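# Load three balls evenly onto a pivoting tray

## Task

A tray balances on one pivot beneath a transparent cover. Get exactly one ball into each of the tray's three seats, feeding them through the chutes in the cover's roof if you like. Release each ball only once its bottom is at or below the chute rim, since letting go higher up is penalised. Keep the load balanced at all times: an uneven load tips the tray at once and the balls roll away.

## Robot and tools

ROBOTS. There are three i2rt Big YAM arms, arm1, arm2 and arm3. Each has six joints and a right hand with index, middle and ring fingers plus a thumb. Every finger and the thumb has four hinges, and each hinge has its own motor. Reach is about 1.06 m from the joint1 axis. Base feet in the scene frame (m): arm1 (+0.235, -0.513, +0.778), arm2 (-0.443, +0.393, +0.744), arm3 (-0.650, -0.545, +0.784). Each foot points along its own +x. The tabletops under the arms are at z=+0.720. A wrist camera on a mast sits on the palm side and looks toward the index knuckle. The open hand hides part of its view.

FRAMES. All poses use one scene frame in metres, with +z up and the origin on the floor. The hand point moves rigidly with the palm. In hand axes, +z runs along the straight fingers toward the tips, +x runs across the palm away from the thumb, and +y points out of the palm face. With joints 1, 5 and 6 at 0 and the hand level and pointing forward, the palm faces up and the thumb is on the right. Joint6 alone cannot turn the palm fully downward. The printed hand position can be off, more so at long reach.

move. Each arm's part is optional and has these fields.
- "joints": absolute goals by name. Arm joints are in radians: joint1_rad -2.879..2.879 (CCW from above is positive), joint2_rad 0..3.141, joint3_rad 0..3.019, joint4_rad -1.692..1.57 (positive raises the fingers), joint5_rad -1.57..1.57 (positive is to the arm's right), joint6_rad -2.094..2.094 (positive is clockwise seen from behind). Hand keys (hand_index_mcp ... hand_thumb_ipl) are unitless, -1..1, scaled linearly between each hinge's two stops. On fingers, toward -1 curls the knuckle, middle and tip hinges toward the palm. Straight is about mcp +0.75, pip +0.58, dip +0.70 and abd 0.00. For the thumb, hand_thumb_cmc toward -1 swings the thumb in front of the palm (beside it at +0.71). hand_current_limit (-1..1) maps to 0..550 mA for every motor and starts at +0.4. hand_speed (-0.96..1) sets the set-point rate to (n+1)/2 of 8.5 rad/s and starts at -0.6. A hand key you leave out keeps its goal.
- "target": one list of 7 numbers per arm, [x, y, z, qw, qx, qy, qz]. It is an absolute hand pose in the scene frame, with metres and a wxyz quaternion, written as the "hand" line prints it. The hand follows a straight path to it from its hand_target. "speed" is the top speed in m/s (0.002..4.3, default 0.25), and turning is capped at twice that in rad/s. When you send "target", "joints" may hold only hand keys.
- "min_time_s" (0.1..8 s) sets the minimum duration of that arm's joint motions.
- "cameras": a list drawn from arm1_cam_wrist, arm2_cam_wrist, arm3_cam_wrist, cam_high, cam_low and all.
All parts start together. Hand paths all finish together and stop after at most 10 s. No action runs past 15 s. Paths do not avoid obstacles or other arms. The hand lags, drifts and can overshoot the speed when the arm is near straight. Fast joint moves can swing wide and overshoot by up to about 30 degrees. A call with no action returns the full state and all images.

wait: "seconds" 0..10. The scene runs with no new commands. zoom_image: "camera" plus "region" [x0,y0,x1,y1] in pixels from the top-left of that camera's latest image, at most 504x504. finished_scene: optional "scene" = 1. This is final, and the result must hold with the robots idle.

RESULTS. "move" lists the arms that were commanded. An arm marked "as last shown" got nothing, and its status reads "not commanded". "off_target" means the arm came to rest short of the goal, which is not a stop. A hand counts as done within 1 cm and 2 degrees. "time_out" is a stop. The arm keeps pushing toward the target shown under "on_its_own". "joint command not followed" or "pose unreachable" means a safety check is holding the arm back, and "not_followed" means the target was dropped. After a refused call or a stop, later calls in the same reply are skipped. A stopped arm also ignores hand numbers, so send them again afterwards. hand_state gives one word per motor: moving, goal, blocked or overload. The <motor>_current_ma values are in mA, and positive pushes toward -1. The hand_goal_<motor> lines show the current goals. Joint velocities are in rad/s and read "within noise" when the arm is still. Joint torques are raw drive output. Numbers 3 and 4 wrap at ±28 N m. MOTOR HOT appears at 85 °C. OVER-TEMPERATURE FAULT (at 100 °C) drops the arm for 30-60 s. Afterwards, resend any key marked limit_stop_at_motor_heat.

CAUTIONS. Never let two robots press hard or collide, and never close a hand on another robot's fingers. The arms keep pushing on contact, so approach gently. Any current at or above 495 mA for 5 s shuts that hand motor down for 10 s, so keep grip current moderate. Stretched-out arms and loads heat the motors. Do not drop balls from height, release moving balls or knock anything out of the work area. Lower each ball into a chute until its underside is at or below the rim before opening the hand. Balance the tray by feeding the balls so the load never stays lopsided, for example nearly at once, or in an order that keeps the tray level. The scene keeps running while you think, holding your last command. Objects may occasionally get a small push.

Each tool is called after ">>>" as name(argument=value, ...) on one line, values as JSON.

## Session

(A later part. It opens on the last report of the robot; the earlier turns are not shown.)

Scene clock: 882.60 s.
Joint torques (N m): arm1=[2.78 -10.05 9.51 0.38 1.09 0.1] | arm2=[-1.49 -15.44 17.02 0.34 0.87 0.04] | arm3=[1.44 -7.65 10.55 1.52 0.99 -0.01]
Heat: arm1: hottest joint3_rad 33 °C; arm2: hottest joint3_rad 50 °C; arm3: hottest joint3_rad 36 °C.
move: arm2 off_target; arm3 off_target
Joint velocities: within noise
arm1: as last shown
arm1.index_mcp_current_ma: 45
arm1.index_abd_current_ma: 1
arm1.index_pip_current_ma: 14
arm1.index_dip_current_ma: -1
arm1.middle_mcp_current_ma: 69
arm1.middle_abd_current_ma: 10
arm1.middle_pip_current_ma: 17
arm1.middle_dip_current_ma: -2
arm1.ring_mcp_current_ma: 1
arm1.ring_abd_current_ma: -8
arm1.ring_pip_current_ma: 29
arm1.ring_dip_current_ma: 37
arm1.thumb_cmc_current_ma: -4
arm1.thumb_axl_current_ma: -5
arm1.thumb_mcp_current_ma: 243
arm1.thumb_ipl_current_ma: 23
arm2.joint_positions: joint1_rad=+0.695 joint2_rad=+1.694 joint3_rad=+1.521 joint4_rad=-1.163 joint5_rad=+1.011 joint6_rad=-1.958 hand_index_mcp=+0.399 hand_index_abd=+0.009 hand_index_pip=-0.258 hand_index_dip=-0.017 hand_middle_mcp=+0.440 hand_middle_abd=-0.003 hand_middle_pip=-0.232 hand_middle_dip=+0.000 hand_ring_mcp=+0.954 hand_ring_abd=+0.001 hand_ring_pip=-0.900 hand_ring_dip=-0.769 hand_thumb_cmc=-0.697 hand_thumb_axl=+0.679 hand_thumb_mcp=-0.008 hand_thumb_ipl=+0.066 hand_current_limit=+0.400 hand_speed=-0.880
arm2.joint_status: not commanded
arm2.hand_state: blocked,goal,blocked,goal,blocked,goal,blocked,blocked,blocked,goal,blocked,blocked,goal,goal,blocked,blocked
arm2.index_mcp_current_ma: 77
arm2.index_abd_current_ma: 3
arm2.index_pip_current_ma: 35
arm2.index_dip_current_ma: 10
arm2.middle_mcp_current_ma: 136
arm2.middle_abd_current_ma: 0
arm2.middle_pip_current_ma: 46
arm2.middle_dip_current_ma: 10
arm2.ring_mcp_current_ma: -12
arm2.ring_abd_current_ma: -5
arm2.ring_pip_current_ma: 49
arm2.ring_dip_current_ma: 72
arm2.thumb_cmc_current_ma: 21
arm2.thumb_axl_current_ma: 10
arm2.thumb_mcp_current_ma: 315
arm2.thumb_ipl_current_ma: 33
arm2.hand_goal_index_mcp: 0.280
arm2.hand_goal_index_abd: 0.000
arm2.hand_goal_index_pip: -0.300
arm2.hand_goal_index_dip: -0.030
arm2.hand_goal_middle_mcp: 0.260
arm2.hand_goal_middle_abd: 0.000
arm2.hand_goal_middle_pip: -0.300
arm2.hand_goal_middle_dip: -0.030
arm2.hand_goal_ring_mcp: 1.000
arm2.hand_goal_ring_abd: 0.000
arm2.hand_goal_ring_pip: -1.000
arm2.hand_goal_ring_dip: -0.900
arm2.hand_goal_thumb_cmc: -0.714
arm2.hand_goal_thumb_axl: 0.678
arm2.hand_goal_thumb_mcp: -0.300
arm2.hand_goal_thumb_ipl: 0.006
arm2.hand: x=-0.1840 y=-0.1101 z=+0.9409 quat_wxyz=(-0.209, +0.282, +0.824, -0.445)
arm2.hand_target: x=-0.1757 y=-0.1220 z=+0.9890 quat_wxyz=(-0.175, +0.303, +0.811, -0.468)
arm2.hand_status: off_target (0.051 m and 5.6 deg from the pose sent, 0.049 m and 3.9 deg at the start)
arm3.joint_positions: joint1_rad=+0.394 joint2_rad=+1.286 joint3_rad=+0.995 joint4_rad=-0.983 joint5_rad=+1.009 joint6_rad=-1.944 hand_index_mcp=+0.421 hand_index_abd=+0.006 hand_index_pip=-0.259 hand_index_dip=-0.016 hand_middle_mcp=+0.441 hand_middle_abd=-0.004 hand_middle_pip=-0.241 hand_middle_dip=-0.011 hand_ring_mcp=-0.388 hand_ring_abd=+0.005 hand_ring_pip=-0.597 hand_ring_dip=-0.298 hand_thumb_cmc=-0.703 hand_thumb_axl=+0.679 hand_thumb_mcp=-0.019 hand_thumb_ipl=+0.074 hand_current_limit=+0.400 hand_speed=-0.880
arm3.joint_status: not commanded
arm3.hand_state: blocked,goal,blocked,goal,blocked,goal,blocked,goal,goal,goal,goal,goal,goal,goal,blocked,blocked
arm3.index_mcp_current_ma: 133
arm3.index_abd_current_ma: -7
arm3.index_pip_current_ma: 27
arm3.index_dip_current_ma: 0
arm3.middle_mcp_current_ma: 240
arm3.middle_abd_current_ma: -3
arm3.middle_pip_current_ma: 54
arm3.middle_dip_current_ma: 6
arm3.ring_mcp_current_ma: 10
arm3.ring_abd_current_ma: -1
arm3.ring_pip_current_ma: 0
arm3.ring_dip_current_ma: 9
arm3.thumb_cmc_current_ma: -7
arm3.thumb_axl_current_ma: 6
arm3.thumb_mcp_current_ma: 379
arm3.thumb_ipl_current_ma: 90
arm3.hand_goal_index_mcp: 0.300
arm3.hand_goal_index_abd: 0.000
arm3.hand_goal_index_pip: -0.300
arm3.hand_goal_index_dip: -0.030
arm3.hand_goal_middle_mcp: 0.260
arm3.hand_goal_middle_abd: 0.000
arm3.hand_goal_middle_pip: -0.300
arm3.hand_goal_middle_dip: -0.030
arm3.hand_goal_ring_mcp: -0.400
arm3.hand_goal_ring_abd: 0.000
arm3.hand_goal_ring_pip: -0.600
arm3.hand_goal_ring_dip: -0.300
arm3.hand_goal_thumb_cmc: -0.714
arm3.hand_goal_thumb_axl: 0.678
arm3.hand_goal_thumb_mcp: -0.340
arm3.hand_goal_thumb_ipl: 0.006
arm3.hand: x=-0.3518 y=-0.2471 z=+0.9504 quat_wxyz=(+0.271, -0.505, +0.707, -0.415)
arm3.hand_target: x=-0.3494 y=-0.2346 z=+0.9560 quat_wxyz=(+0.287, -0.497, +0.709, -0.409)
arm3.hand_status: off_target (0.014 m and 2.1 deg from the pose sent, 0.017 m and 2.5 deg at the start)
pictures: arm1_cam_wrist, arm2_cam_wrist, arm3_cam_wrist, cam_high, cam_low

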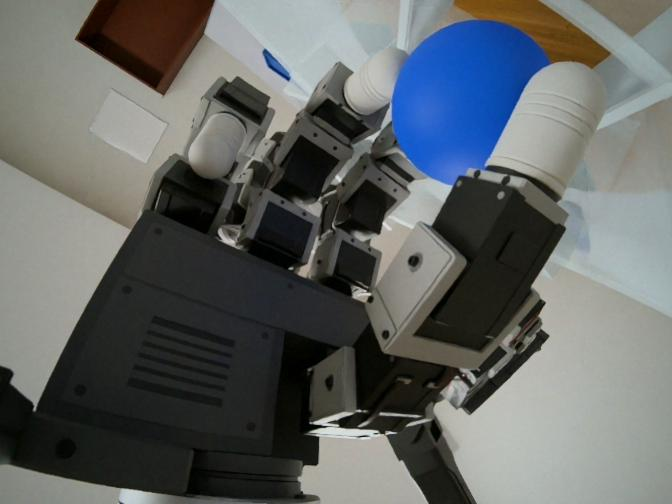

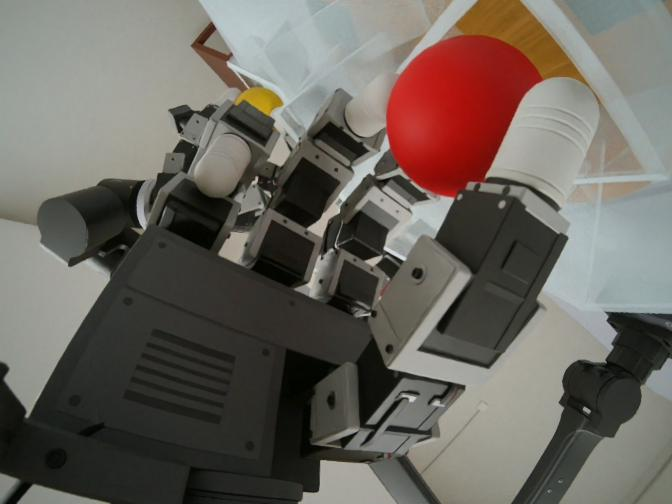

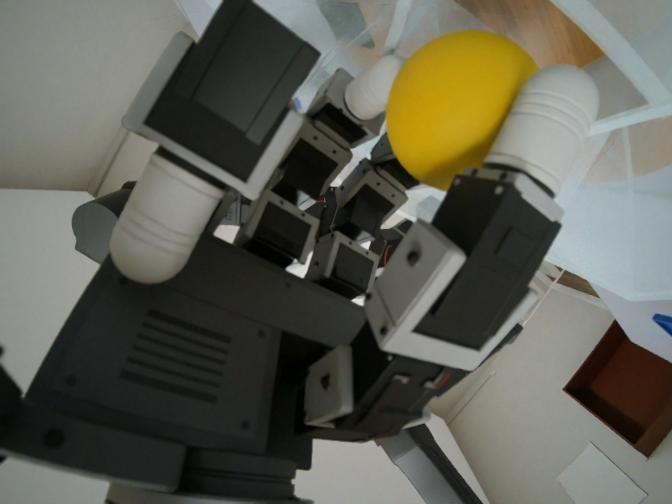

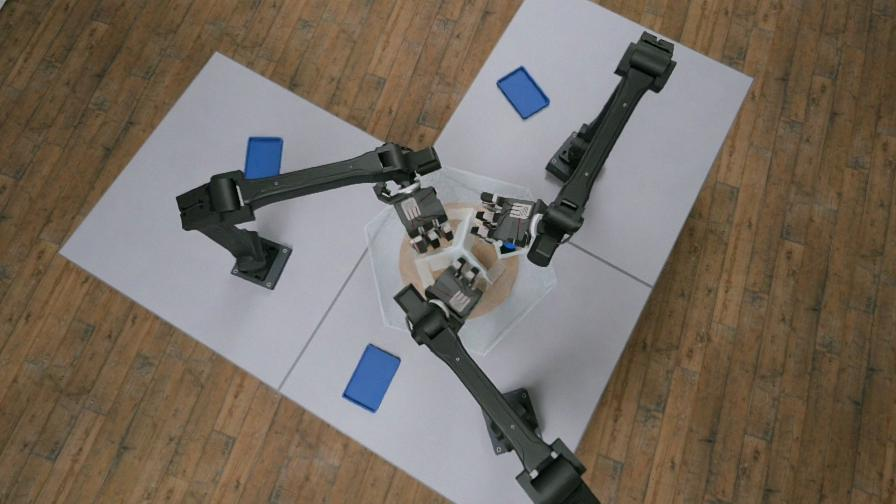

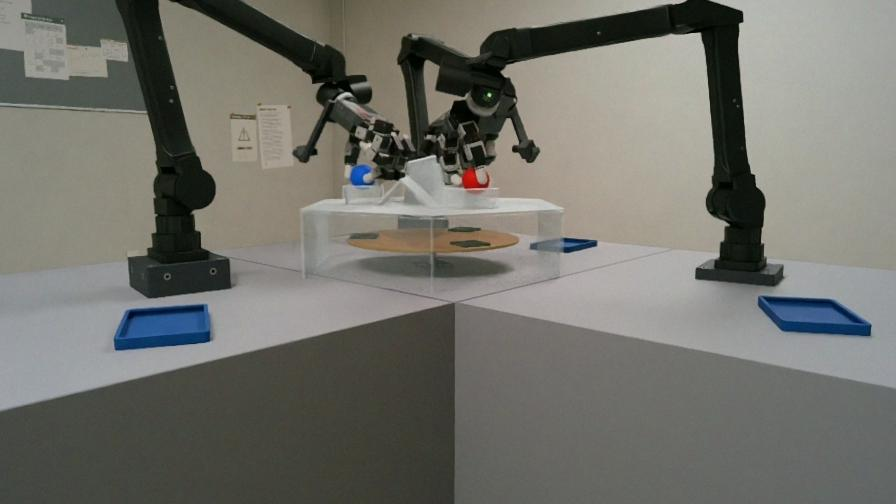

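>>> move(arm2={"target": [-0.1763, -0.1205, 0.967, -0.1751, 0.3033, 0.8112, -0.4683], "speed": 0.03}, arm3={"target": [-0.3500, -0.2353, 0.954, 0.2868, -0.4968, 0.7094, -0.4096], "speed": 0.03}, cameras=["cam_low", "cam_high", "arm2_cam_wrist", "arm3_cam_wrist", "arm1_cam_wrist"])

Scene clock: 891.07 s.
Joint torques (N m): arm1=[2.73 -10.05 9.51 0.38 1.1 0.1] | arm2=[-1.38 -15.38 11.93 1.07 0.87 0.08] | arm3=[1.32 -7.59 9.91 1.54 0.99 0]
Heat: arm1: hottest joint3_rad 33 °C; arm2: hottest joint3_rad 52 °C; arm3: hottest joint3_rad 36 °C.
move: arm2 off_target; arm3 off_target
Joint velocities: within noise
arm1: as last shown
arm1.index_mcp_current_ma: 43
arm1.index_abd_current_ma: -4
arm1.index_pip_current_ma: 3
arm1.index_dip_current_ma: -17
arm1.middle_mcp_current_ma: 77
arm1.middle_abd_current_ma: 6
arm1.middle_pip_current_ma: 12
arm1.middle_dip_current_ma: -1
arm1.ring_mcp_current_ma: -18
arm1.ring_pip_current_ma: 22
arm1.ring_dip_current_ma: 36
arm1.thumb_cmc_current_ma: -9
arm1.thumb_axl_current_ma: 3
arm1.thumb_mcp_current_ma: 254
arm1.thumb_ipl_current_ma: 22
arm2.joint_positions: joint1_rad=+0.695 joint2_rad=+1.694 joint3_rad=+1.521 joint4_rad=-1.128 joint5_rad=+1.011 joint6_rad=-1.958 hand_index_mcp=+0.399 hand_index_abd=+0.009 hand_index_pip=-0.258 hand_index_dip=-0.017 hand_middle_mcp=+0.440 hand_middle_abd=-0.003 hand_middle_pip=-0.232 hand_middle_dip=+0.000 hand_ring_mcp=+0.954 hand_ring_abd=+0.001 hand_ring_pip=-0.900 hand_ring_dip=-0.769 hand_thumb_cmc=-0.697 hand_thumb_axl=+0.679 hand_thumb_mcp=-0.008 hand_thumb_ipl=+0.066 hand_current_limit=+0.400 hand_speed=-0.880
arm2.joint_status: not commanded
arm2.hand_state: blocked,goal,blocked,goal,blocked,goal,blocked,blocked,blocked,goal,blocked,blocked,goal,goal,blocked,blocked
arm2.index_mcp_current_ma: 85
arm2.index_abd_current_ma: -2
arm2.index_pip_current_ma: 34
arm2.index_dip_current_ma: 8
arm2.middle_mcp_current_ma: 130
arm2.middle_abd_current_ma: -5
arm2.middle_pip_current_ma: 38
arm2.middle_dip_current_ma: -3
arm2.ring_mcp_current_ma: -14
arm2.ring_abd_current_ma: -9
arm2.ring_pip_current_ma: 56
arm2.ring_dip_current_ma: 79
arm2.thumb_cmc_current_ma: 6
arm2.thumb_axl_current_ma: -7
arm2.thumb_mcp_current_ma: 301
arm2.thumb_ipl_current_ma: 50
arm2.hand_goal_index_mcp: 0.280
arm2.hand_goal_index_abd: 0.000
arm2.hand_goal_index_pip: -0.300
arm2.hand_goal_index_dip: -0.030
arm2.hand_goal_middle_mcp: 0.260
arm2.hand_goal_middle_abd: 0.000
arm2.hand_goal_middle_pip: -0.300
arm2.hand_goal_middle_dip: -0.030
arm2.hand_goal_ring_mcp: 1.000
arm2.hand_goal_ring_abd: 0.000
arm2.hand_goal_ring_pip: -1.000
arm2.hand_goal_ring_dip: -0.900
arm2.hand_goal_thumb_cmc: -0.714
arm2.hand_goal_thumb_axl: 0.678
arm2.hand_goal_thumb_mcp: -0.300
arm2.hand_goal_thumb_ipl: 0.006
arm2.hand: x=-0.1790 y=-0.1166 z=+0.9426 quat_wxyz=(-0.196, +0.289, +0.820, -0.453)
arm2.hand_target: x=-0.1765 y=-0.1201 z=+0.9669 quat_wxyz=(-0.175, +0.303, +0.811, -0.468)
arm2.hand_status: off_target (0.025 m and 3.6 deg from the pose sent, 0.029 m and 5.6 deg at the start)
arm3.joint_positions: joint1_rad=+0.394 joint2_rad=+1.286 joint3_rad=+0.995 joint4_rad=-0.979 joint5_rad=+1.009 joint6_rad=-1.944 hand_index_mcp=+0.421 hand_index_abd=+0.006 hand_index_pip=-0.259 hand_index_dip=-0.016 hand_middle_mcp=+0.441 hand_middle_abd=-0.004 hand_middle_pip=-0.241 hand_middle_dip=-0.011 hand_ring_mcp=-0.388 hand_ring_abd=+0.005 hand_ring_pip=-0.597 hand_ring_dip=-0.298 hand_thumb_cmc=-0.703 hand_thumb_axl=+0.679 hand_thumb_mcp=-0.019 hand_thumb_ipl=+0.074 hand_current_limit=+0.400 hand_speed=-0.880
arm3.joint_status: not commanded
arm3.hand_state: blocked,goal,blocked,goal,blocked,goal,blocked,goal,goal,goal,goal,goal,goal,goal,blocked,blocked
arm3.index_mcp_current_ma: 139
arm3.index_abd_current_ma: -11
arm3.index_pip_current_ma: 21
arm3.index_dip_current_ma: 6
arm3.middle_mcp_current_ma: 241
arm3.middle_abd_current_ma: 7
arm3.middle_pip_current_ma: 53
arm3.middle_dip_current_ma: 5
arm3.ring_mcp_current_ma: 1
arm3.ring_abd_current_ma: -2
arm3.ring_pip_current_ma: -1
arm3.ring_dip_current_ma: 7
arm3.thumb_cmc_current_ma: 0
arm3.thumb_axl_current_ma: 8
arm3.thumb_mcp_current_ma: 383
arm3.thumb_ipl_current_ma: 82
arm3.hand_goal_index_mcp: 0.300
arm3.hand_goal_index_abd: 0.000
arm3.hand_goal_index_pip: -0.300
arm3.hand_goal_index_dip: -0.030
arm3.hand_goal_middle_mcp: 0.260
arm3.hand_goal_middle_abd: 0.000
arm3.hand_goal_middle_pip: -0.300
arm3.hand_goal_middle_dip: -0.030
arm3.hand_goal_ring_mcp: -0.400
arm3.hand_goal_ring_abd: 0.000
arm3.hand_goal_ring_pip: -0.600
arm3.hand_goal_ring_dip: -0.300
arm3.hand_goal_thumb_cmc: -0.714
arm3.hand_goal_thumb_axl: 0.678
arm3.hand_goal_thumb_mcp: -0.340
arm3.hand_goal_thumb_ipl: 0.006
arm3.hand: x=-0.3512 y=-0.2462 z=+0.9506 quat_wxyz=(+0.273, -0.504, +0.707, -0.414)
arm3.hand_target: x=-0.3503 y=-0.2354 z=+0.9540 quat_wxyz=(+0.287, -0.497, +0.709, -0.409)
arm3.hand_status: off_target (0.011 m and 1.8 deg from the pose sent, 0.012 m and 2.1 deg at the start)
pictures: arm1_cam_wrist, arm2_cam_wrist, arm3_cam_wrist, cam_high, cam_low

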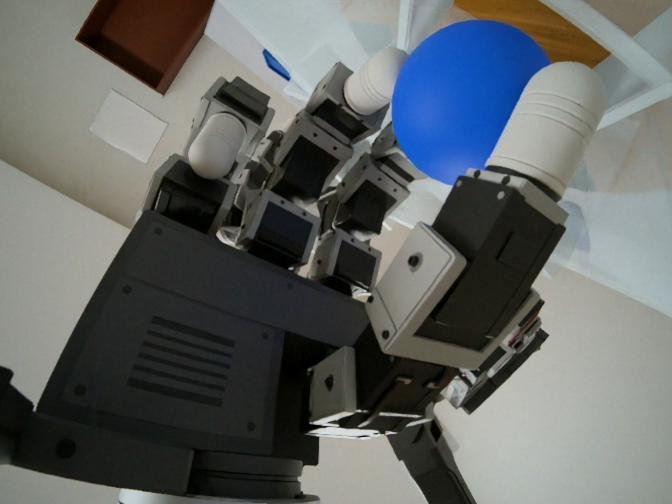

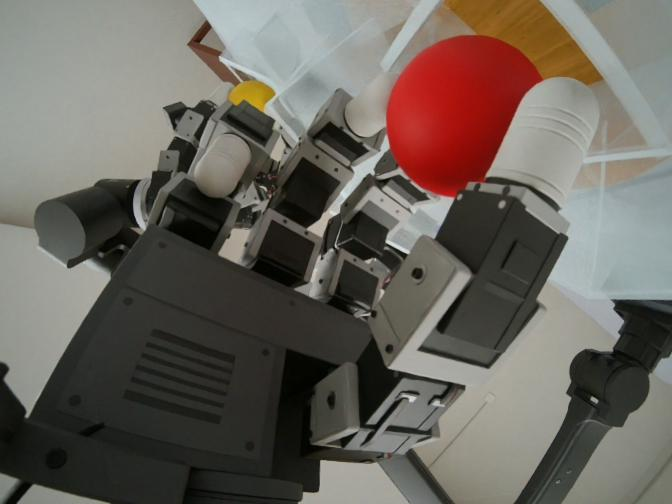

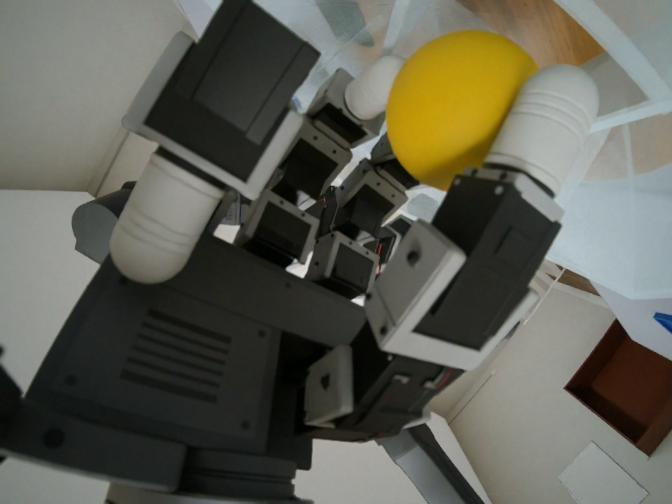

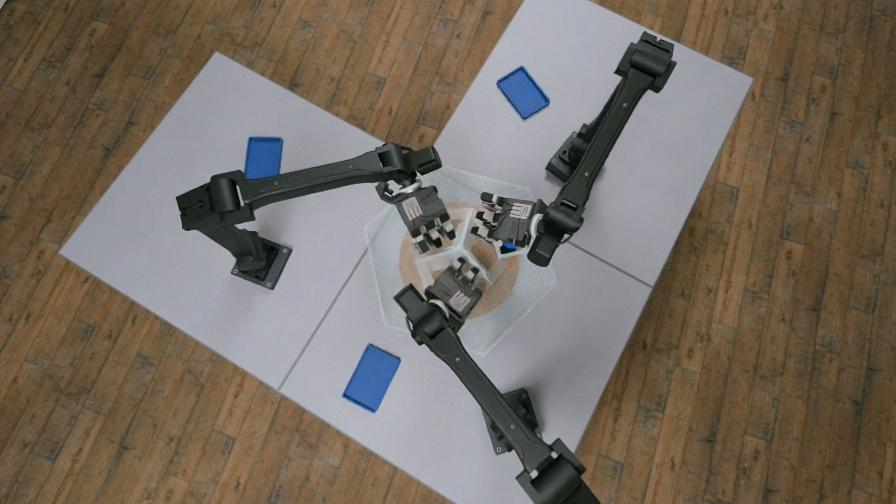

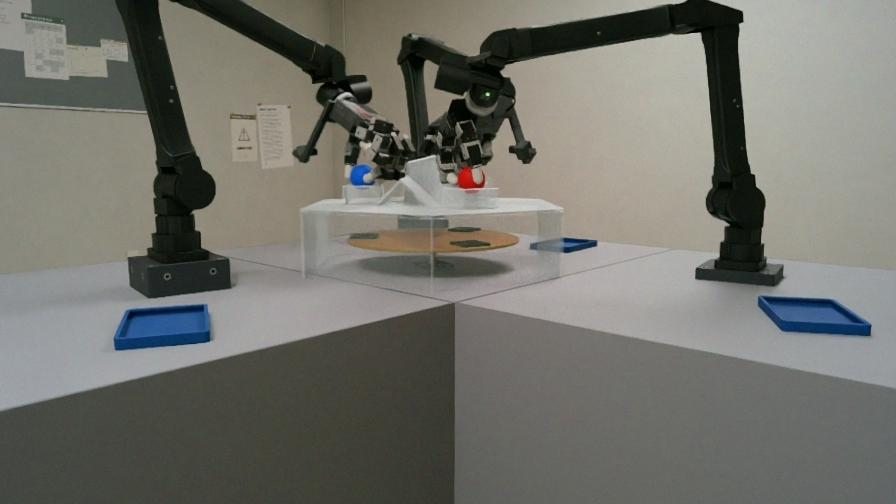

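>>> zoom_image(camera="cam_low", region=[420, 140, 520, 220])

>>> zoom_image(camera="cam_low", region=[320, 140, 420, 220])

>>> zoom_image(camera="arm3_cam_wrist", region=[340, 0, 640, 225])

>>> zoom_image(camera="arm2_cam_wrist", region=[340, 0, 640, 225])

Scaled by 5.040 from the camera's image (finer frame: 1280x720).

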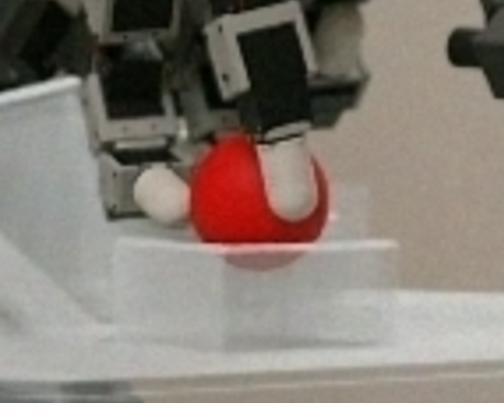

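Scaled by 5.040 from the camera's image (finer frame: 1280x720).

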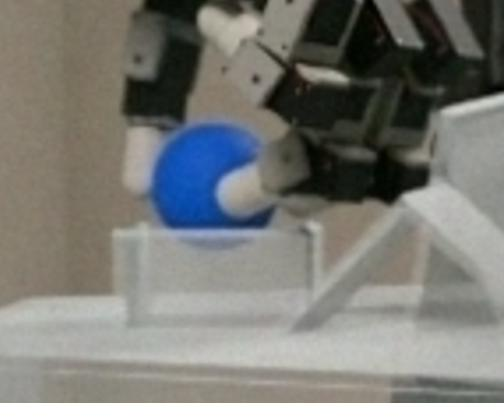

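Scaled by 1.680 from the camera's image (finer frame: 960x720).

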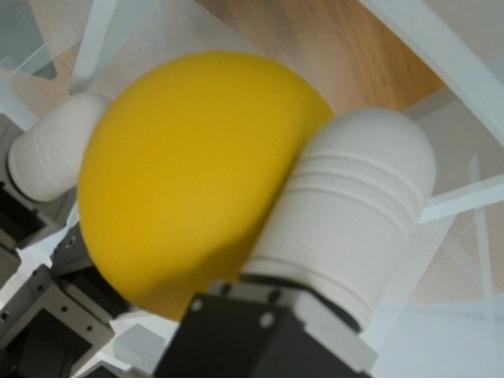

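Scaled by 1.680 from the camera's image (finer frame: 960x720).

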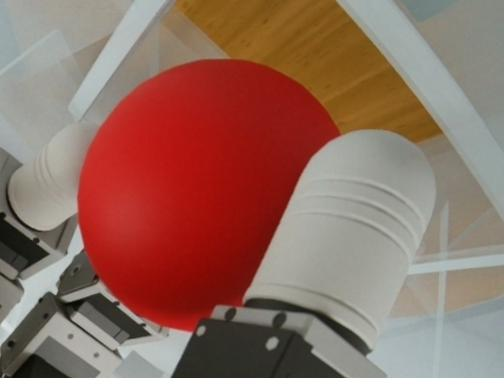

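>>> move(arm1={"joints": {"hand_speed": 1}}, arm2={"joints": {"hand_speed": 1}}, arm3={"joints": {"hand_speed": 1}})

>>> move(arm1={"joints": {"hand_index_mcp": 0.76, "hand_middle_mcp": 0.76, "hand_thumb_mcp": 0.32}}, arm2={"joints": {"hand_index_mcp": 0.76, "hand_middle_mcp": 0.76, "hand_thumb_mcp": 0.32}}, arm3={"joints": {"hand_index_mcp": 0.76, "hand_middle_mcp": 0.76, "hand_thumb_mcp": 0.32}}, cameras=["cam_low", "cam_high", "arm1_cam_wrist", "arm2_cam_wrist", "arm3_cam_wrist"])

Scene clock: 900.97 s.
Joint torques (N m): arm1=[2.78 -10.05 9.54 0.36 1.09 0.1] | arm2=[-1.49 -15.33 11.97 1.07 0.87 0.08] | arm3=[1.38 -7.88 9.91 1.54 0.99 0.02]
Heat: arm1: hottest joint3_rad 33 °C; arm2: hottest joint3_rad 51 °C; arm3: hottest joint3_rad 36 °C.
move: arm1 done; arm2 done; arm3 done
Joint velocities: within noise
arm1.joint_positions: joint1_rad=+0.178 joint2_rad=+1.340 joint3_rad=+1.048 joint4_rad=-1.030 joint5_rad=+1.023 joint6_rad=-1.897 hand_index_mcp=+0.419 hand_index_abd=+0.007 hand_index_pip=-0.245 hand_index_dip=-0.009 hand_middle_mcp=+0.424 hand_middle_abd=-0.003 hand_middle_pip=-0.234 hand_middle_dip=-0.001 hand_ring_mcp=+0.964 hand_ring_abd=+0.000 hand_ring_pip=-0.893 hand_ring_dip=-0.778 hand_thumb_cmc=-0.694 hand_thumb_axl=+0.679 hand_thumb_mcp=-0.020 hand_thumb_ipl=+0.085 hand_current_limit=+0.400 hand_speed=+1.000
arm1.joint_status: all done
arm1.hand_state: blocked,goal,blocked,blocked,blocked,goal,blocked,blocked,blocked,goal,blocked,blocked,goal,goal,blocked,blocked
arm1.index_mcp_current_ma: 32
arm1.index_abd_current_ma: -1
arm1.index_pip_current_ma: -1
arm1.index_dip_current_ma: 2
arm1.middle_mcp_current_ma: 72
arm1.middle_abd_current_ma: -1
arm1.middle_pip_current_ma: 22
arm1.middle_dip_current_ma: 5
arm1.ring_mcp_current_ma: -10
arm1.ring_abd_current_ma: -9
arm1.ring_pip_current_ma: 20
arm1.ring_dip_current_ma: 39
arm1.thumb_cmc_current_ma: -9
arm1.thumb_axl_current_ma: 2
arm1.thumb_mcp_current_ma: 246
arm1.thumb_ipl_current_ma: 31
arm1.hand_goal_index_mcp: 0.280
arm1.hand_goal_index_abd: 0.000
arm1.hand_goal_index_pip: -0.300
arm1.hand_goal_index_dip: -0.030
arm1.hand_goal_middle_mcp: 0.240
arm1.hand_goal_middle_abd: 0.000
arm1.hand_goal_middle_pip: -0.300
arm1.hand_goal_middle_dip: -0.030
arm1.hand_goal_ring_mcp: 1.000
arm1.hand_goal_ring_abd: 0.000
arm1.hand_goal_ring_pip: -1.000
arm1.hand_goal_ring_dip: -0.900
arm1.hand_goal_thumb_cmc: -0.714
arm1.hand_goal_thumb_axl: 0.678
arm1.hand_goal_thumb_mcp: -0.360
arm1.hand_goal_thumb_ipl: 0.006
arm1.hand: x=-0.1596 y=-0.3380 z=+0.9534 quat_wxyz=(+0.496, -0.868, -0.003, -0.011)
arm1.hand_target: x=-0.1669 y=-0.3404 z=+0.9571 quat_wxyz=(+0.500, -0.866, +0.000, +0.000)
arm1.hand_status: not commanded
arm2.joint_positions: joint1_rad=+0.695 joint2_rad=+1.694 joint3_rad=+1.521 joint4_rad=-1.128 joint5_rad=+1.011 joint6_rad=-1.958 hand_index_mcp=+0.399 hand_index_abd=+0.009 hand_index_pip=-0.258 hand_index_dip=-0.017 hand_middle_mcp=+0.440 hand_middle_abd=-0.003 hand_middle_pip=-0.232 hand_middle_dip=+0.000 hand_ring_mcp=+0.954 hand_ring_abd=+0.001 hand_ring_pip=-0.900 hand_ring_dip=-0.769 hand_thumb_cmc=-0.697 hand_thumb_axl=+0.679 hand_thumb_mcp=-0.008 hand_thumb_ipl=+0.066 hand_current_limit=+0.400 hand_speed=+1.000
arm2.joint_status: all done
arm2.hand_state: blocked,goal,blocked,goal,blocked,goal,blocked,blocked,blocked,goal,blocked,blocked,goal,goal,blocked,blocked
arm2.index_mcp_current_ma: 79
arm2.index_abd_current_ma: 15
arm2.index_pip_current_ma: 18
arm2.index_dip_current_ma: 5
arm2.middle_mcp_current_ma: 125
arm2.middle_abd_current_ma: -4
arm2.middle_pip_current_ma: 23
arm2.middle_dip_current_ma: 11
arm2.ring_mcp_current_ma: -22
arm2.ring_abd_current_ma: -15
arm2.ring_pip_current_ma: 66
arm2.ring_dip_current_ma: 84
arm2.thumb_cmc_current_ma: 22
arm2.thumb_axl_current_ma: 1
arm2.thumb_mcp_current_ma: 310
arm2.thumb_ipl_current_ma: 36
arm2.hand_goal_index_mcp: 0.280
arm2.hand_goal_index_abd: 0.000
arm2.hand_goal_index_pip: -0.300
arm2.hand_goal_index_dip: -0.030
arm2.hand_goal_middle_mcp: 0.260
arm2.hand_goal_middle_abd: 0.000
arm2.hand_goal_middle_pip: -0.300
arm2.hand_goal_middle_dip: -0.030
arm2.hand_goal_ring_mcp: 1.000
arm2.hand_goal_ring_abd: 0.000
arm2.hand_goal_ring_pip: -1.000
arm2.hand_goal_ring_dip: -0.900
arm2.hand_goal_thumb_cmc: -0.714
arm2.hand_goal_thumb_axl: 0.678
arm2.hand_goal_thumb_mcp: -0.300
arm2.hand_goal_thumb_ipl: 0.006
arm2.hand: x=-0.1790 y=-0.1166 z=+0.9426 quat_wxyz=(-0.196, +0.289, +0.820, -0.453)
arm2.hand_target: x=-0.1766 y=-0.1200 z=+0.9669 quat_wxyz=(-0.175, +0.303, +0.811, -0.468)
arm2.hand_status: not commanded
arm3.joint_positions: joint1_rad=+0.394 joint2_rad=+1.286 joint3_rad=+0.995 joint4_rad=-0.979 joint5_rad=+1.009 joint6_rad=-1.944 hand_index_mcp=+0.421 hand_index_abd=+0.006 hand_index_pip=-0.259 hand_index_dip=-0.016 hand_middle_mcp=+0.441 hand_middle_abd=-0.004 hand_middle_pip=-0.241 hand_middle_dip=-0.011 hand_ring_mcp=-0.388 hand_ring_abd=+0.005 hand_ring_pip=-0.597 hand_ring_dip=-0.298 hand_thumb_cmc=-0.703 hand_thumb_axl=+0.679 hand_thumb_mcp=-0.019 hand_thumb_ipl=+0.074 hand_current_limit=+0.400 hand_speed=+1.000
arm3.joint_status: all done
arm3.hand_state: blocked,goal,blocked,goal,blocked,goal,blocked,goal,goal,goal,goal,goal,goal,goal,blocked,blocked
arm3.index_mcp_current_ma: 132
arm3.index_abd_current_ma: -2
arm3.index_pip_current_ma: 19
arm3.index_dip_current_ma: 7
arm3.middle_mcp_current_ma: 240
arm3.middle_abd_current_ma: 3
arm3.middle_pip_current_ma: 54
arm3.middle_dip_current_ma: 4
arm3.ring_mcp_current_ma: 2
arm3.ring_abd_current_ma: 3
arm3.ring_pip_current_ma: -3
arm3.ring_dip_current_ma: 7
arm3.thumb_cmc_current_ma: -5
arm3.thumb_axl_current_ma: 7
arm3.thumb_mcp_current_ma: 378
arm3.thumb_ipl_current_ma: 91
arm3.hand_goal_index_mcp: 0.300
arm3.hand_goal_index_abd: 0.000
arm3.hand_goal_index_pip: -0.300
arm3.hand_goal_index_dip: -0.030
arm3.hand_goal_middle_mcp: 0.260
arm3.hand_goal_middle_abd: 0.000
arm3.hand_goal_middle_pip: -0.300
arm3.hand_goal_middle_dip: -0.030
arm3.hand_goal_ring_mcp: -0.400
arm3.hand_goal_ring_abd: 0.000
arm3.hand_goal_ring_pip: -0.600
arm3.hand_goal_ring_dip: -0.300
arm3.hand_goal_thumb_cmc: -0.714
arm3.hand_goal_thumb_axl: 0.678
arm3.hand_goal_thumb_mcp: -0.340
arm3.hand_goal_thumb_ipl: 0.006
arm3.hand: x=-0.3512 y=-0.2462 z=+0.9506 quat_wxyz=(+0.273, -0.504, +0.707, -0.414)
arm3.hand_target: x=-0.3503 y=-0.2354 z=+0.9540 quat_wxyz=(+0.287, -0.497, +0.709, -0.409)
arm3.hand_status: not commanded
pictures: none

Scene clock: 901.63 s.
Joint torques (N m): arm1=[2.73 -10.11 9.54 0.29 0.91 0.09] | arm2=[-1.44 -14.74 12.01 1.03 0.82 0.08] | arm3=[1.38 -7.71 9.95 1.42 0.77 -0.01]
Heat: arm1: hottest joint3_rad 33 °C; arm2: hottest joint3_rad 51 °C; arm3: hottest joint3_rad 36 °C.
move: arm1 off_target; arm2 off_target; arm3 done
Joint velocities: within noise
arm1.joint_positions: joint1_rad=+0.179 joint2_rad=+1.340 joint3_rad=+1.048 joint4_rad=-1.028 joint5_rad=+1.028 joint6_rad=-1.896 hand_index_mcp=+0.720 hand_index_abd=+0.007 hand_index_pip=-0.286 hand_index_dip=-0.013 hand_middle_mcp=+0.729 hand_middle_abd=-0.003 hand_middle_pip=-0.286 hand_middle_dip=-0.011 hand_ring_mcp=+0.963 hand_ring_abd=+0.000 hand_ring_pip=-0.893 hand_ring_dip=-0.778 hand_thumb_cmc=-0.694 hand_thumb_axl=+0.679 hand_thumb_mcp=+0.317 hand_thumb_ipl=+0.013 hand_current_limit=+0.400 hand_speed=+1.000
arm1.joint_status: hand_index_mcp off_target (ended at +0.720, target +0.760); hand_middle_mcp off_target (ended at +0.729, target +0.760); the others done
arm1.hand_state: blocked,goal,goal,goal,blocked,goal,goal,goal,blocked,goal,blocked,blocked,goal,goal,goal,goal
arm1.index_mcp_current_ma: -14
arm1.index_abd_current_ma: -9
arm1.index_pip_current_ma: 0
arm1.index_dip_current_ma: -11
arm1.middle_mcp_current_ma: 7
arm1.middle_abd_current_ma: 3
arm1.middle_pip_current_ma: 6
arm1.middle_dip_current_ma: 8
arm1.ring_mcp_current_ma: -9
arm1.ring_abd_current_ma: -11
arm1.ring_pip_current_ma: 23
arm1.ring_dip_current_ma: 33
arm1.thumb_cmc_current_ma: -2
arm1.thumb_axl_current_ma: 4
arm1.thumb_mcp_current_ma: -11
arm1.thumb_ipl_current_ma: 2
arm1.hand_goal_index_mcp: 0.760
arm1.hand_goal_index_abd: 0.000
arm1.hand_goal_index_pip: -0.300
arm1.hand_goal_index_dip: -0.030
arm1.hand_goal_middle_mcp: 0.760
arm1.hand_goal_middle_abd: 0.000
arm1.hand_goal_middle_pip: -0.300
arm1.hand_goal_middle_dip: -0.030
arm1.hand_goal_ring_mcp: 1.000
arm1.hand_goal_ring_abd: 0.000
arm1.hand_goal_ring_pip: -1.000
arm1.hand_goal_ring_dip: -0.900
arm1.hand_goal_thumb_cmc: -0.714
arm1.hand_goal_thumb_axl: 0.678
arm1.hand_goal_thumb_mcp: 0.320
arm1.hand_goal_thumb_ipl: 0.006
arm1.hand: x=-0.1600 y=-0.3375 z=+0.9541 quat_wxyz=(+0.498, -0.867, -0.002, -0.010)
arm1.hand_target: x=-0.1670 y=-0.3405 z=+0.9571 quat_wxyz=(+0.500, -0.866, +0.000, +0.000)
arm1.hand_status: not commanded
arm2.joint_positions: joint1_rad=+0.695 joint2_rad=+1.686 joint3_rad=+1.521 joint4_rad=-1.125 joint5_rad=+1.013 joint6_rad=-1.958 hand_index_mcp=+0.716 hand_index_abd=+0.008 hand_index_pip=-0.287 hand_index_dip=-0.017 hand_middle_mcp=+0.708 hand_middle_abd=-0.001 hand_middle_pip=-0.284 hand_middle_dip=-0.009 hand_ring_mcp=+0.954 hand_ring_abd=+0.001 hand_ring_pip=-0.900 hand_ring_dip=-0.769 hand_thumb_cmc=-0.697 hand_thumb_axl=+0.679 hand_thumb_mcp=+0.314 hand_thumb_ipl=+0.012 hand_current_limit=+0.400 hand_speed=+1.000
arm2.joint_status: hand_index_mcp off_target (ended at +0.716, target +0.760); hand_middle_mcp off_target (ended at +0.708, target +0.760); the others done
arm2.hand_state: blocked,goal,goal,goal,blocked,goal,goal,blocked,blocked,goal,blocked,blocked,goal,goal,goal,goal
arm2.index_mcp_current_ma: -38
arm2.index_abd_current_ma: 1
arm2.index_pip_current_ma: 17
arm2.index_dip_current_ma: 15
arm2.middle_mcp_current_ma: -47
arm2.middle_abd_current_ma: 5
arm2.middle_pip_current_ma: 6
arm2.middle_dip_current_ma: 2
arm2.ring_mcp_current_ma: -16
arm2.ring_abd_current_ma: 1
arm2.ring_pip_current_ma: 65
arm2.ring_dip_current_ma: 65
arm2.thumb_cmc_current_ma: 17
arm2.thumb_axl_current_ma: -7
arm2.thumb_mcp_current_ma: -5
arm2.thumb_ipl_current_ma: 0
arm2.hand_goal_index_mcp: 0.760
arm2.hand_goal_index_abd: 0.000
arm2.hand_goal_index_pip: -0.300
arm2.hand_goal_index_dip: -0.030
arm2.hand_goal_middle_mcp: 0.760
arm2.hand_goal_middle_abd: 0.000
arm2.hand_goal_middle_pip: -0.300
arm2.hand_goal_middle_dip: -0.030
arm2.hand_goal_ring_mcp: 1.000
arm2.hand_goal_ring_abd: 0.000
arm2.hand_goal_ring_pip: -1.000
arm2.hand_goal_ring_dip: -0.900
arm2.hand_goal_thumb_cmc: -0.714
arm2.hand_goal_thumb_axl: 0.678
arm2.hand_goal_thumb_mcp: 0.320
arm2.hand_goal_thumb_ipl: 0.006
arm2.hand: x=-0.1792 y=-0.1168 z=+0.9471 quat_wxyz=(-0.193, +0.292, +0.818, -0.456)
arm2.hand_target: x=-0.1766 y=-0.1201 z=+0.9670 quat_wxyz=(-0.175, +0.303, +0.811, -0.468)
arm2.hand_status: not commanded
arm3.joint_positions: joint1_rad=+0.395 joint2_rad=+1.286 joint3_rad=+0.995 joint4_rad=-0.976 joint5_rad=+1.016 joint6_rad=-1.941 hand_index_mcp=+0.750 hand_index_abd=+0.006 hand_index_pip=-0.293 hand_index_dip=-0.020 hand_middle_mcp=+0.749 hand_middle_abd=-0.004 hand_middle_pip=-0.292 hand_middle_dip=-0.022 hand_ring_mcp=-0.388 hand_ring_abd=+0.005 hand_ring_pip=-0.597 hand_ring_dip=-0.298 hand_thumb_cmc=-0.704 hand_thumb_axl=+0.679 hand_thumb_mcp=+0.319 hand_thumb_ipl=+0.010 hand_current_limit=+0.400 hand_speed=+1.000
arm3.joint_status: all done
arm3.hand_state: goal,goal,goal,goal,goal,goal,goal,goal,goal,goal,goal,goal,goal,goal,goal,goal
arm3.index_mcp_current_ma: -7
arm3.index_abd_current_ma: -5
arm3.index_pip_current_ma: -4
arm3.index_dip_current_ma: -2
arm3.middle_mcp_current_ma: -17
arm3.middle_abd_current_ma: 0
arm3.middle_pip_current_ma: 11
arm3.middle_dip_current_ma: 3
arm3.ring_mcp_current_ma: 6
arm3.ring_abd_current_ma: -2
arm3.ring_pip_current_ma: -12
arm3.ring_dip_current_ma: 3
arm3.thumb_cmc_current_ma: -2
arm3.thumb_axl_current_ma: 8
arm3.thumb_mcp_current_ma: -3
arm3.thumb_ipl_current_ma: 0
arm3.hand_goal_index_mcp: 0.760
arm3.hand_goal_index_abd: 0.000
arm3.hand_goal_index_pip: -0.300
arm3.hand_goal_index_dip: -0.030
arm3.hand_goal_middle_mcp: 0.760
arm3.hand_goal_middle_abd: 0.000
arm3.hand_goal_middle_pip: -0.300
arm3.hand_goal_middle_dip: -0.030
arm3.hand_goal_ring_mcp: -0.400
arm3.hand_goal_ring_abd: 0.000
arm3.hand_goal_ring_pip: -0.600
arm3.hand_goal_ring_dip: -0.300
arm3.hand_goal_thumb_cmc: -0.714
arm3.hand_goal_thumb_axl: 0.678
arm3.hand_goal_thumb_mcp: 0.320
arm3.hand_goal_thumb_ipl: 0.006
arm3.hand: x=-0.3501 y=-0.2459 z=+0.9515 quat_wxyz=(+0.276, -0.501, +0.707, -0.416)
arm3.hand_target: x=-0.3502 y=-0.2355 z=+0.9540 quat_wxyz=(+0.287, -0.497, +0.709, -0.409)
arm3.hand_status: not commanded
pictures: arm1_cam_wrist, arm2_cam_wrist, arm3_cam_wrist, cam_high, cam_low

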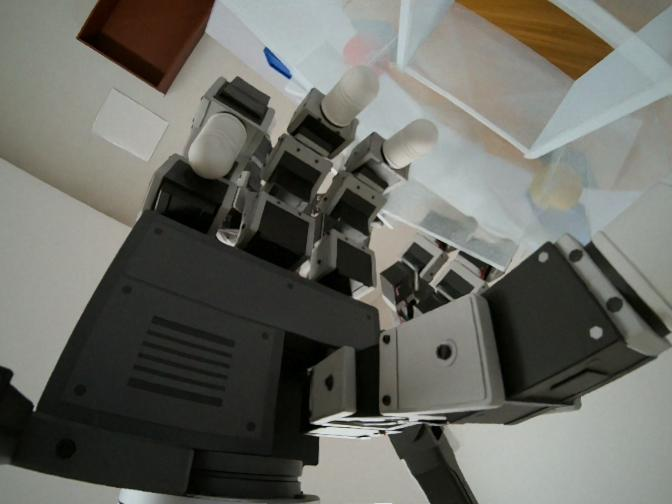

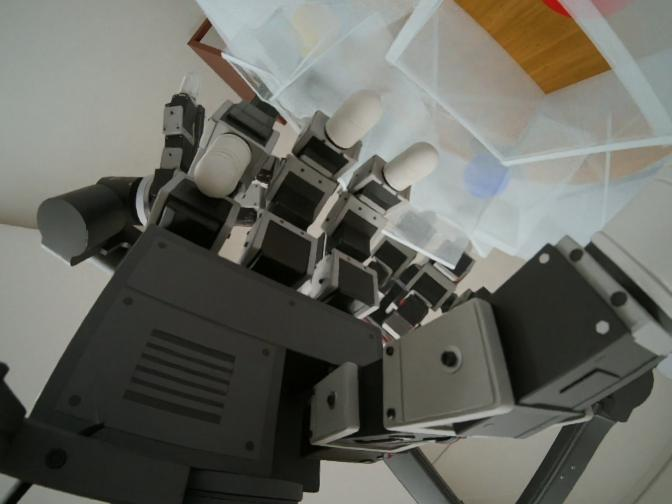

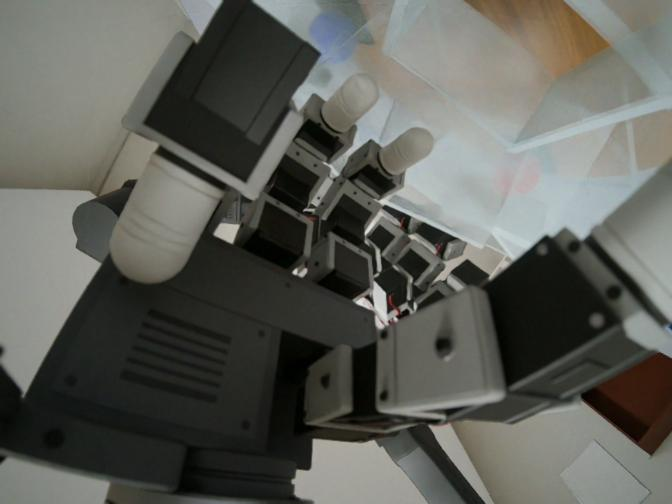

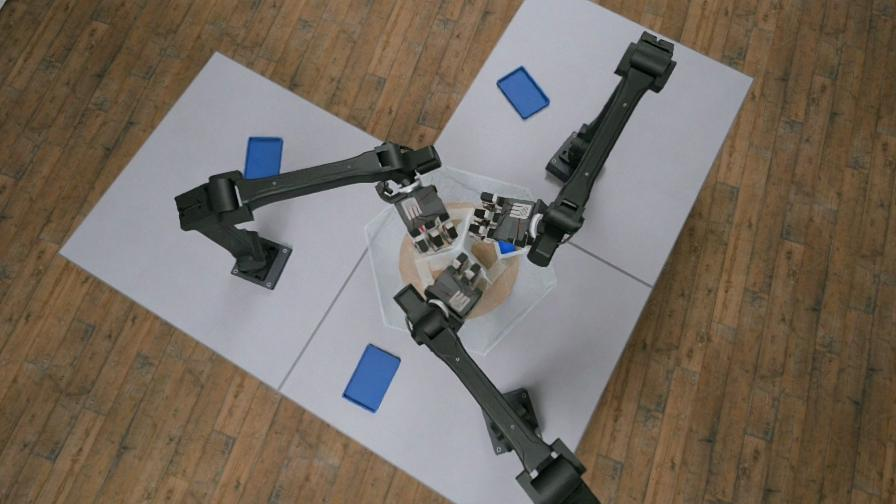

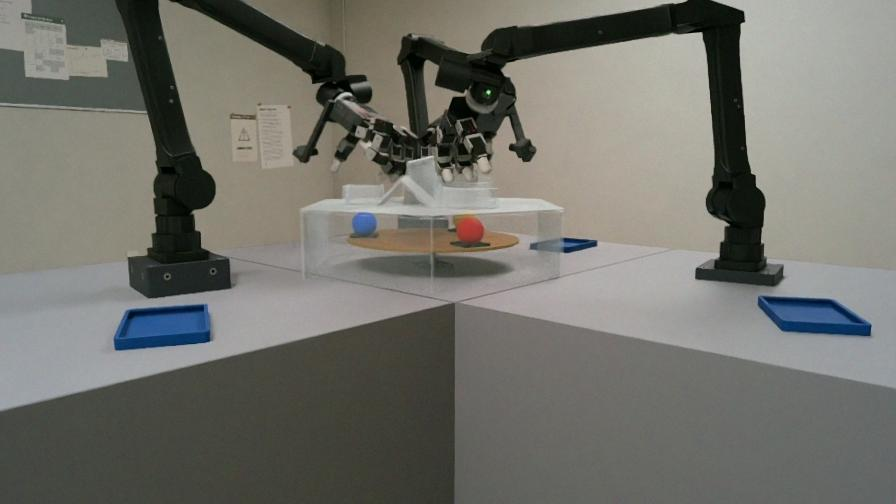

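>>> move(arm1={"target": [-0.1600, -0.3400, 1.06, 0.5, -0.866, 0, 0], "speed": 0.1}, arm2={"target": [-0.1766, -0.1190, 1.06, -0.1751, 0.3033, 0.8112, -0.4683], "speed": 0.1}, arm3={"target": [-0.3502, -0.2420, 1.06, 0.2868, -0.4968, 0.7094, -0.4096], "speed": 0.1}, cameras=["cam_low", "cam_high"])

>>> zoom_image(camera="cam_low", region=[290, 160, 590, 300])

Scene clock: 905.63 s.
Joint torques (N m): arm1=[2.43 -10.7 13.26 -0.4 0.89 0.02] | arm2=[-1.32 -13.57 16.53 0.4 0.83 0.1] | arm3=[0.56 -8 12.62 0.72 0.68 -0.17]
Heat: arm1: hottest joint3_rad 33 °C; arm2: hottest joint3_rad 51 °C; arm3: hottest joint3_rad 36 °C.
move: arm1 off_target; arm2 off_target; arm3 off_target
Joint velocities: within noise
arm1.joint_positions: joint1_rad=+0.179 joint2_rad=+1.292 joint3_rad=+1.226 joint4_rad=-1.283 joint5_rad=+1.028 joint6_rad=-1.896 hand_index_mcp=+0.720 hand_index_abd=+0.007 hand_index_pip=-0.286 hand_index_dip=-0.013 hand_middle_mcp=+0.729 hand_middle_abd=-0.003 hand_middle_pip=-0.286 hand_middle_dip=-0.011 hand_ring_mcp=+0.963 hand_ring_abd=+0.000 hand_ring_pip=-0.893 hand_ring_dip=-0.778 hand_thumb_cmc=-0.694 hand_thumb_axl=+0.679 hand_thumb_mcp=+0.317 hand_thumb_ipl=+0.013 hand_current_limit=+0.400 hand_speed=+1.000
arm1.joint_status: not commanded
arm1.hand_state: blocked,goal,goal,goal,blocked,goal,goal,goal,blocked,goal,blocked,blocked,goal,goal,goal,goal
arm1.index_mcp_current_ma: -2
arm1.index_abd_current_ma: 0
arm1.index_pip_current_ma: -7
arm1.index_dip_current_ma: -1
arm1.middle_mcp_current_ma: 0
arm1.middle_abd_current_ma: 5
arm1.middle_pip_current_ma: 4
arm1.middle_dip_current_ma: 9
arm1.ring_mcp_current_ma: 0
arm1.ring_abd_current_ma: -7
arm1.ring_pip_current_ma: 14
arm1.ring_dip_current_ma: 29
arm1.thumb_cmc_current_ma: -3
arm1.thumb_axl_current_ma: 2
arm1.thumb_mcp_current_ma: -10
arm1.thumb_ipl_current_ma: 1
arm1.hand_goal_index_mcp: 0.760
arm1.hand_goal_index_abd: 0.000
arm1.hand_goal_index_pip: -0.300
arm1.hand_goal_index_dip: -0.030
arm1.hand_goal_middle_mcp: 0.760
arm1.hand_goal_middle_abd: 0.000
arm1.hand_goal_middle_pip: -0.300
arm1.hand_goal_middle_dip: -0.030
arm1.hand_goal_ring_mcp: 1.000
arm1.hand_goal_ring_abd: 0.000
arm1.hand_goal_ring_pip: -1.000
arm1.hand_goal_ring_dip: -0.900
arm1.hand_goal_thumb_cmc: -0.714
arm1.hand_goal_thumb_axl: 0.678
arm1.hand_goal_thumb_mcp: 0.320
arm1.hand_goal_thumb_ipl: 0.006
arm1.hand: x=-0.1494 y=-0.3390 z=+1.0356 quat_wxyz=(+0.496, -0.868, -0.009, -0.023)
arm1.hand_target: x=-0.1590 y=-0.3402 z=+1.0598 quat_wxyz=(+0.500, -0.866, +0.000, +0.000)
arm1.hand_status: off_target (0.027 m and 2.9 deg from the pose sent, 0.106 m and 1.2 deg at the start)
arm2.joint_positions: joint1_rad=+0.695 joint2_rad=+1.663 joint3_rad=+1.706 joint4_rad=-1.349 joint5_rad=+1.013 joint6_rad=-1.958 hand_index_mcp=+0.716 hand_index_abd=+0.008 hand_index_pip=-0.287 hand_index_dip=-0.017 hand_middle_mcp=+0.708 hand_middle_abd=+0.001 hand_middle_pip=-0.284 hand_middle_dip=-0.009 hand_ring_mcp=+0.954 hand_ring_abd=+0.001 hand_ring_pip=-0.900 hand_ring_dip=-0.769 hand_thumb_cmc=-0.697 hand_thumb_axl=+0.679 hand_thumb_mcp=+0.314 hand_thumb_ipl=+0.012 hand_current_limit=+0.400 hand_speed=+1.000
arm2.joint_status: not commanded
arm2.hand_state: blocked,goal,goal,goal,blocked,goal,goal,blocked,blocked,goal,blocked,blocked,goal,goal,goal,goal
arm2.index_mcp_current_ma: -43
arm2.index_abd_current_ma: -2
arm2.index_pip_current_ma: 14
arm2.index_dip_current_ma: 13
arm2.middle_mcp_current_ma: -45
arm2.middle_abd_current_ma: 6
arm2.middle_pip_current_ma: -11
arm2.middle_dip_current_ma: 8
arm2.ring_mcp_current_ma: -37
arm2.ring_abd_current_ma: -9
arm2.ring_pip_current_ma: 76
arm2.ring_dip_current_ma: 73
arm2.thumb_cmc_current_ma: 3
arm2.thumb_axl_current_ma: 0
arm2.thumb_mcp_current_ma: -12
arm2.thumb_ipl_current_ma: -15
arm2.hand_goal_index_mcp: 0.760
arm2.hand_goal_index_abd: 0.000
arm2.hand_goal_index_pip: -0.300
arm2.hand_goal_index_dip: -0.030
arm2.hand_goal_middle_mcp: 0.760
arm2.hand_goal_middle_abd: 0.000
arm2.hand_goal_middle_pip: -0.300
arm2.hand_goal_middle_dip: -0.030
arm2.hand_goal_ring_mcp: 1.000
arm2.hand_goal_ring_abd: 0.000
arm2.hand_goal_ring_pip: -1.000
arm2.hand_goal_ring_dip: -0.900
arm2.hand_goal_thumb_cmc: -0.714
arm2.hand_goal_thumb_axl: 0.678
arm2.hand_goal_thumb_mcp: 0.320
arm2.hand_goal_thumb_ipl: 0.006
arm2.hand: x=-0.1838 y=-0.1110 z=+1.0276 quat_wxyz=(-0.199, +0.288, +0.820, -0.452)
arm2.hand_target: x=-0.1775 y=-0.1176 z=+1.0597 quat_wxyz=(-0.175, +0.303, +0.811, -0.468)
arm2.hand_status: off_target (0.034 m and 3.9 deg from the pose sent, 0.113 m and 3.0 deg at the start)
arm3.joint_positions: joint1_rad=+0.395 joint2_rad=+1.229 joint3_rad=+1.196 joint4_rad=-1.230 joint5_rad=+1.016 joint6_rad=-1.941 hand_index_mcp=+0.749 hand_index_abd=+0.006 hand_index_pip=-0.293 hand_index_dip=-0.020 hand_middle_mcp=+0.749 hand_middle_abd=-0.004 hand_middle_pip=-0.292 hand_middle_dip=-0.022 hand_ring_mcp=-0.388 hand_ring_abd=+0.005 hand_ring_pip=-0.597 hand_ring_dip=-0.298 hand_thumb_cmc=-0.704 hand_thumb_axl=+0.679 hand_thumb_mcp=+0.319 hand_thumb_ipl=+0.010 hand_current_limit=+0.400 hand_speed=+1.000
arm3.joint_status: not commanded
arm3.hand_state: goal,goal,goal,goal,goal,goal,goal,goal,goal,goal,goal,goal,goal,goal,goal,goal
arm3.index_mcp_current_ma: 3
arm3.index_abd_current_ma: -4
arm3.index_pip_current_ma: -2
arm3.index_dip_current_ma: 4
arm3.middle_mcp_current_ma: -17
arm3.middle_abd_current_ma: 3
arm3.middle_pip_current_ma: 15
arm3.middle_dip_current_ma: 3
arm3.ring_mcp_current_ma: 5
arm3.ring_abd_current_ma: -5
arm3.ring_pip_current_ma: -4
arm3.ring_dip_current_ma: 8
arm3.thumb_cmc_current_ma: -2
arm3.thumb_axl_current_ma: 14
arm3.thumb_mcp_current_ma: -4
arm3.thumb_ipl_current_ma: 4
arm3.hand_goal_index_mcp: 0.760
arm3.hand_goal_index_abd: 0.000
arm3.hand_goal_index_pip: -0.300
arm3.hand_goal_index_dip: -0.030
arm3.hand_goal_middle_mcp: 0.760
arm3.hand_goal_middle_abd: 0.000
arm3.hand_goal_middle_pip: -0.300
arm3.hand_goal_middle_dip: -0.030
arm3.hand_goal_ring_mcp: -0.400
arm3.hand_goal_ring_abd: 0.000
arm3.hand_goal_ring_pip: -0.600
arm3.hand_goal_ring_dip: -0.300
arm3.hand_goal_thumb_cmc: -0.714
arm3.hand_goal_thumb_axl: 0.678
arm3.hand_goal_thumb_mcp: 0.320
arm3.hand_goal_thumb_ipl: 0.006
arm3.hand: x=-0.3525 y=-0.2492 z=+1.0451 quat_wxyz=(+0.277, -0.500, +0.707, -0.416)
arm3.hand_target: x=-0.3503 y=-0.2423 z=+1.0599 quat_wxyz=(+0.287, -0.497, +0.709, -0.409)
arm3.hand_status: off_target (0.017 m and 1.4 deg from the pose sent, 0.108 m and 1.5 deg at the start)
pictures: cam_high, cam_low

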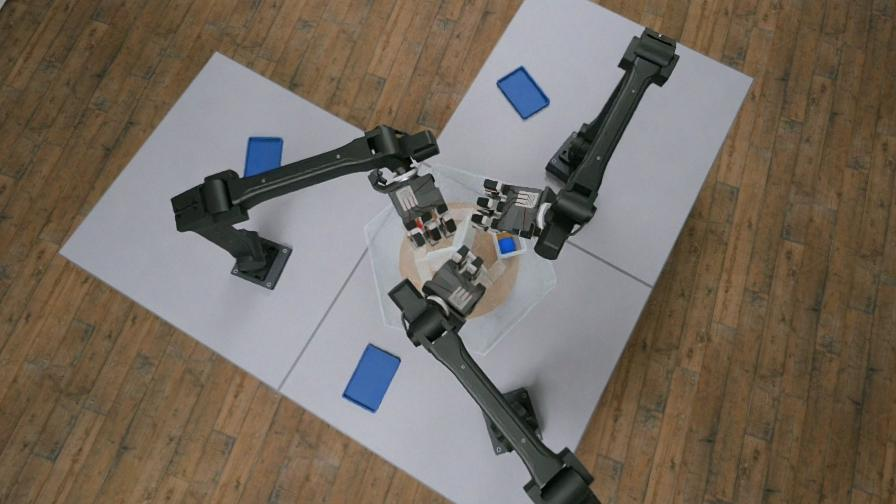

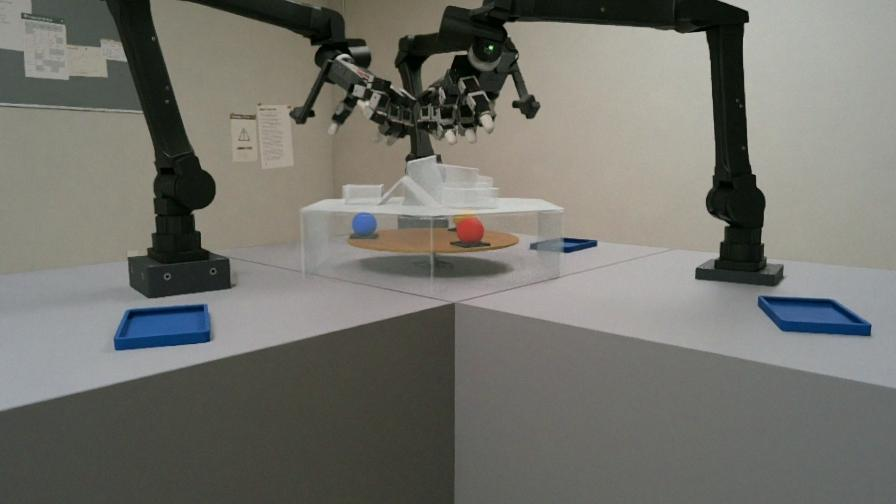

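Scaled by 1.680 from the camera's image (finer frame: 1280x720).

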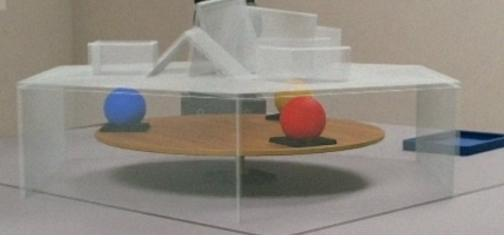

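>>> finished_scene()

The scene is finished: the task was done.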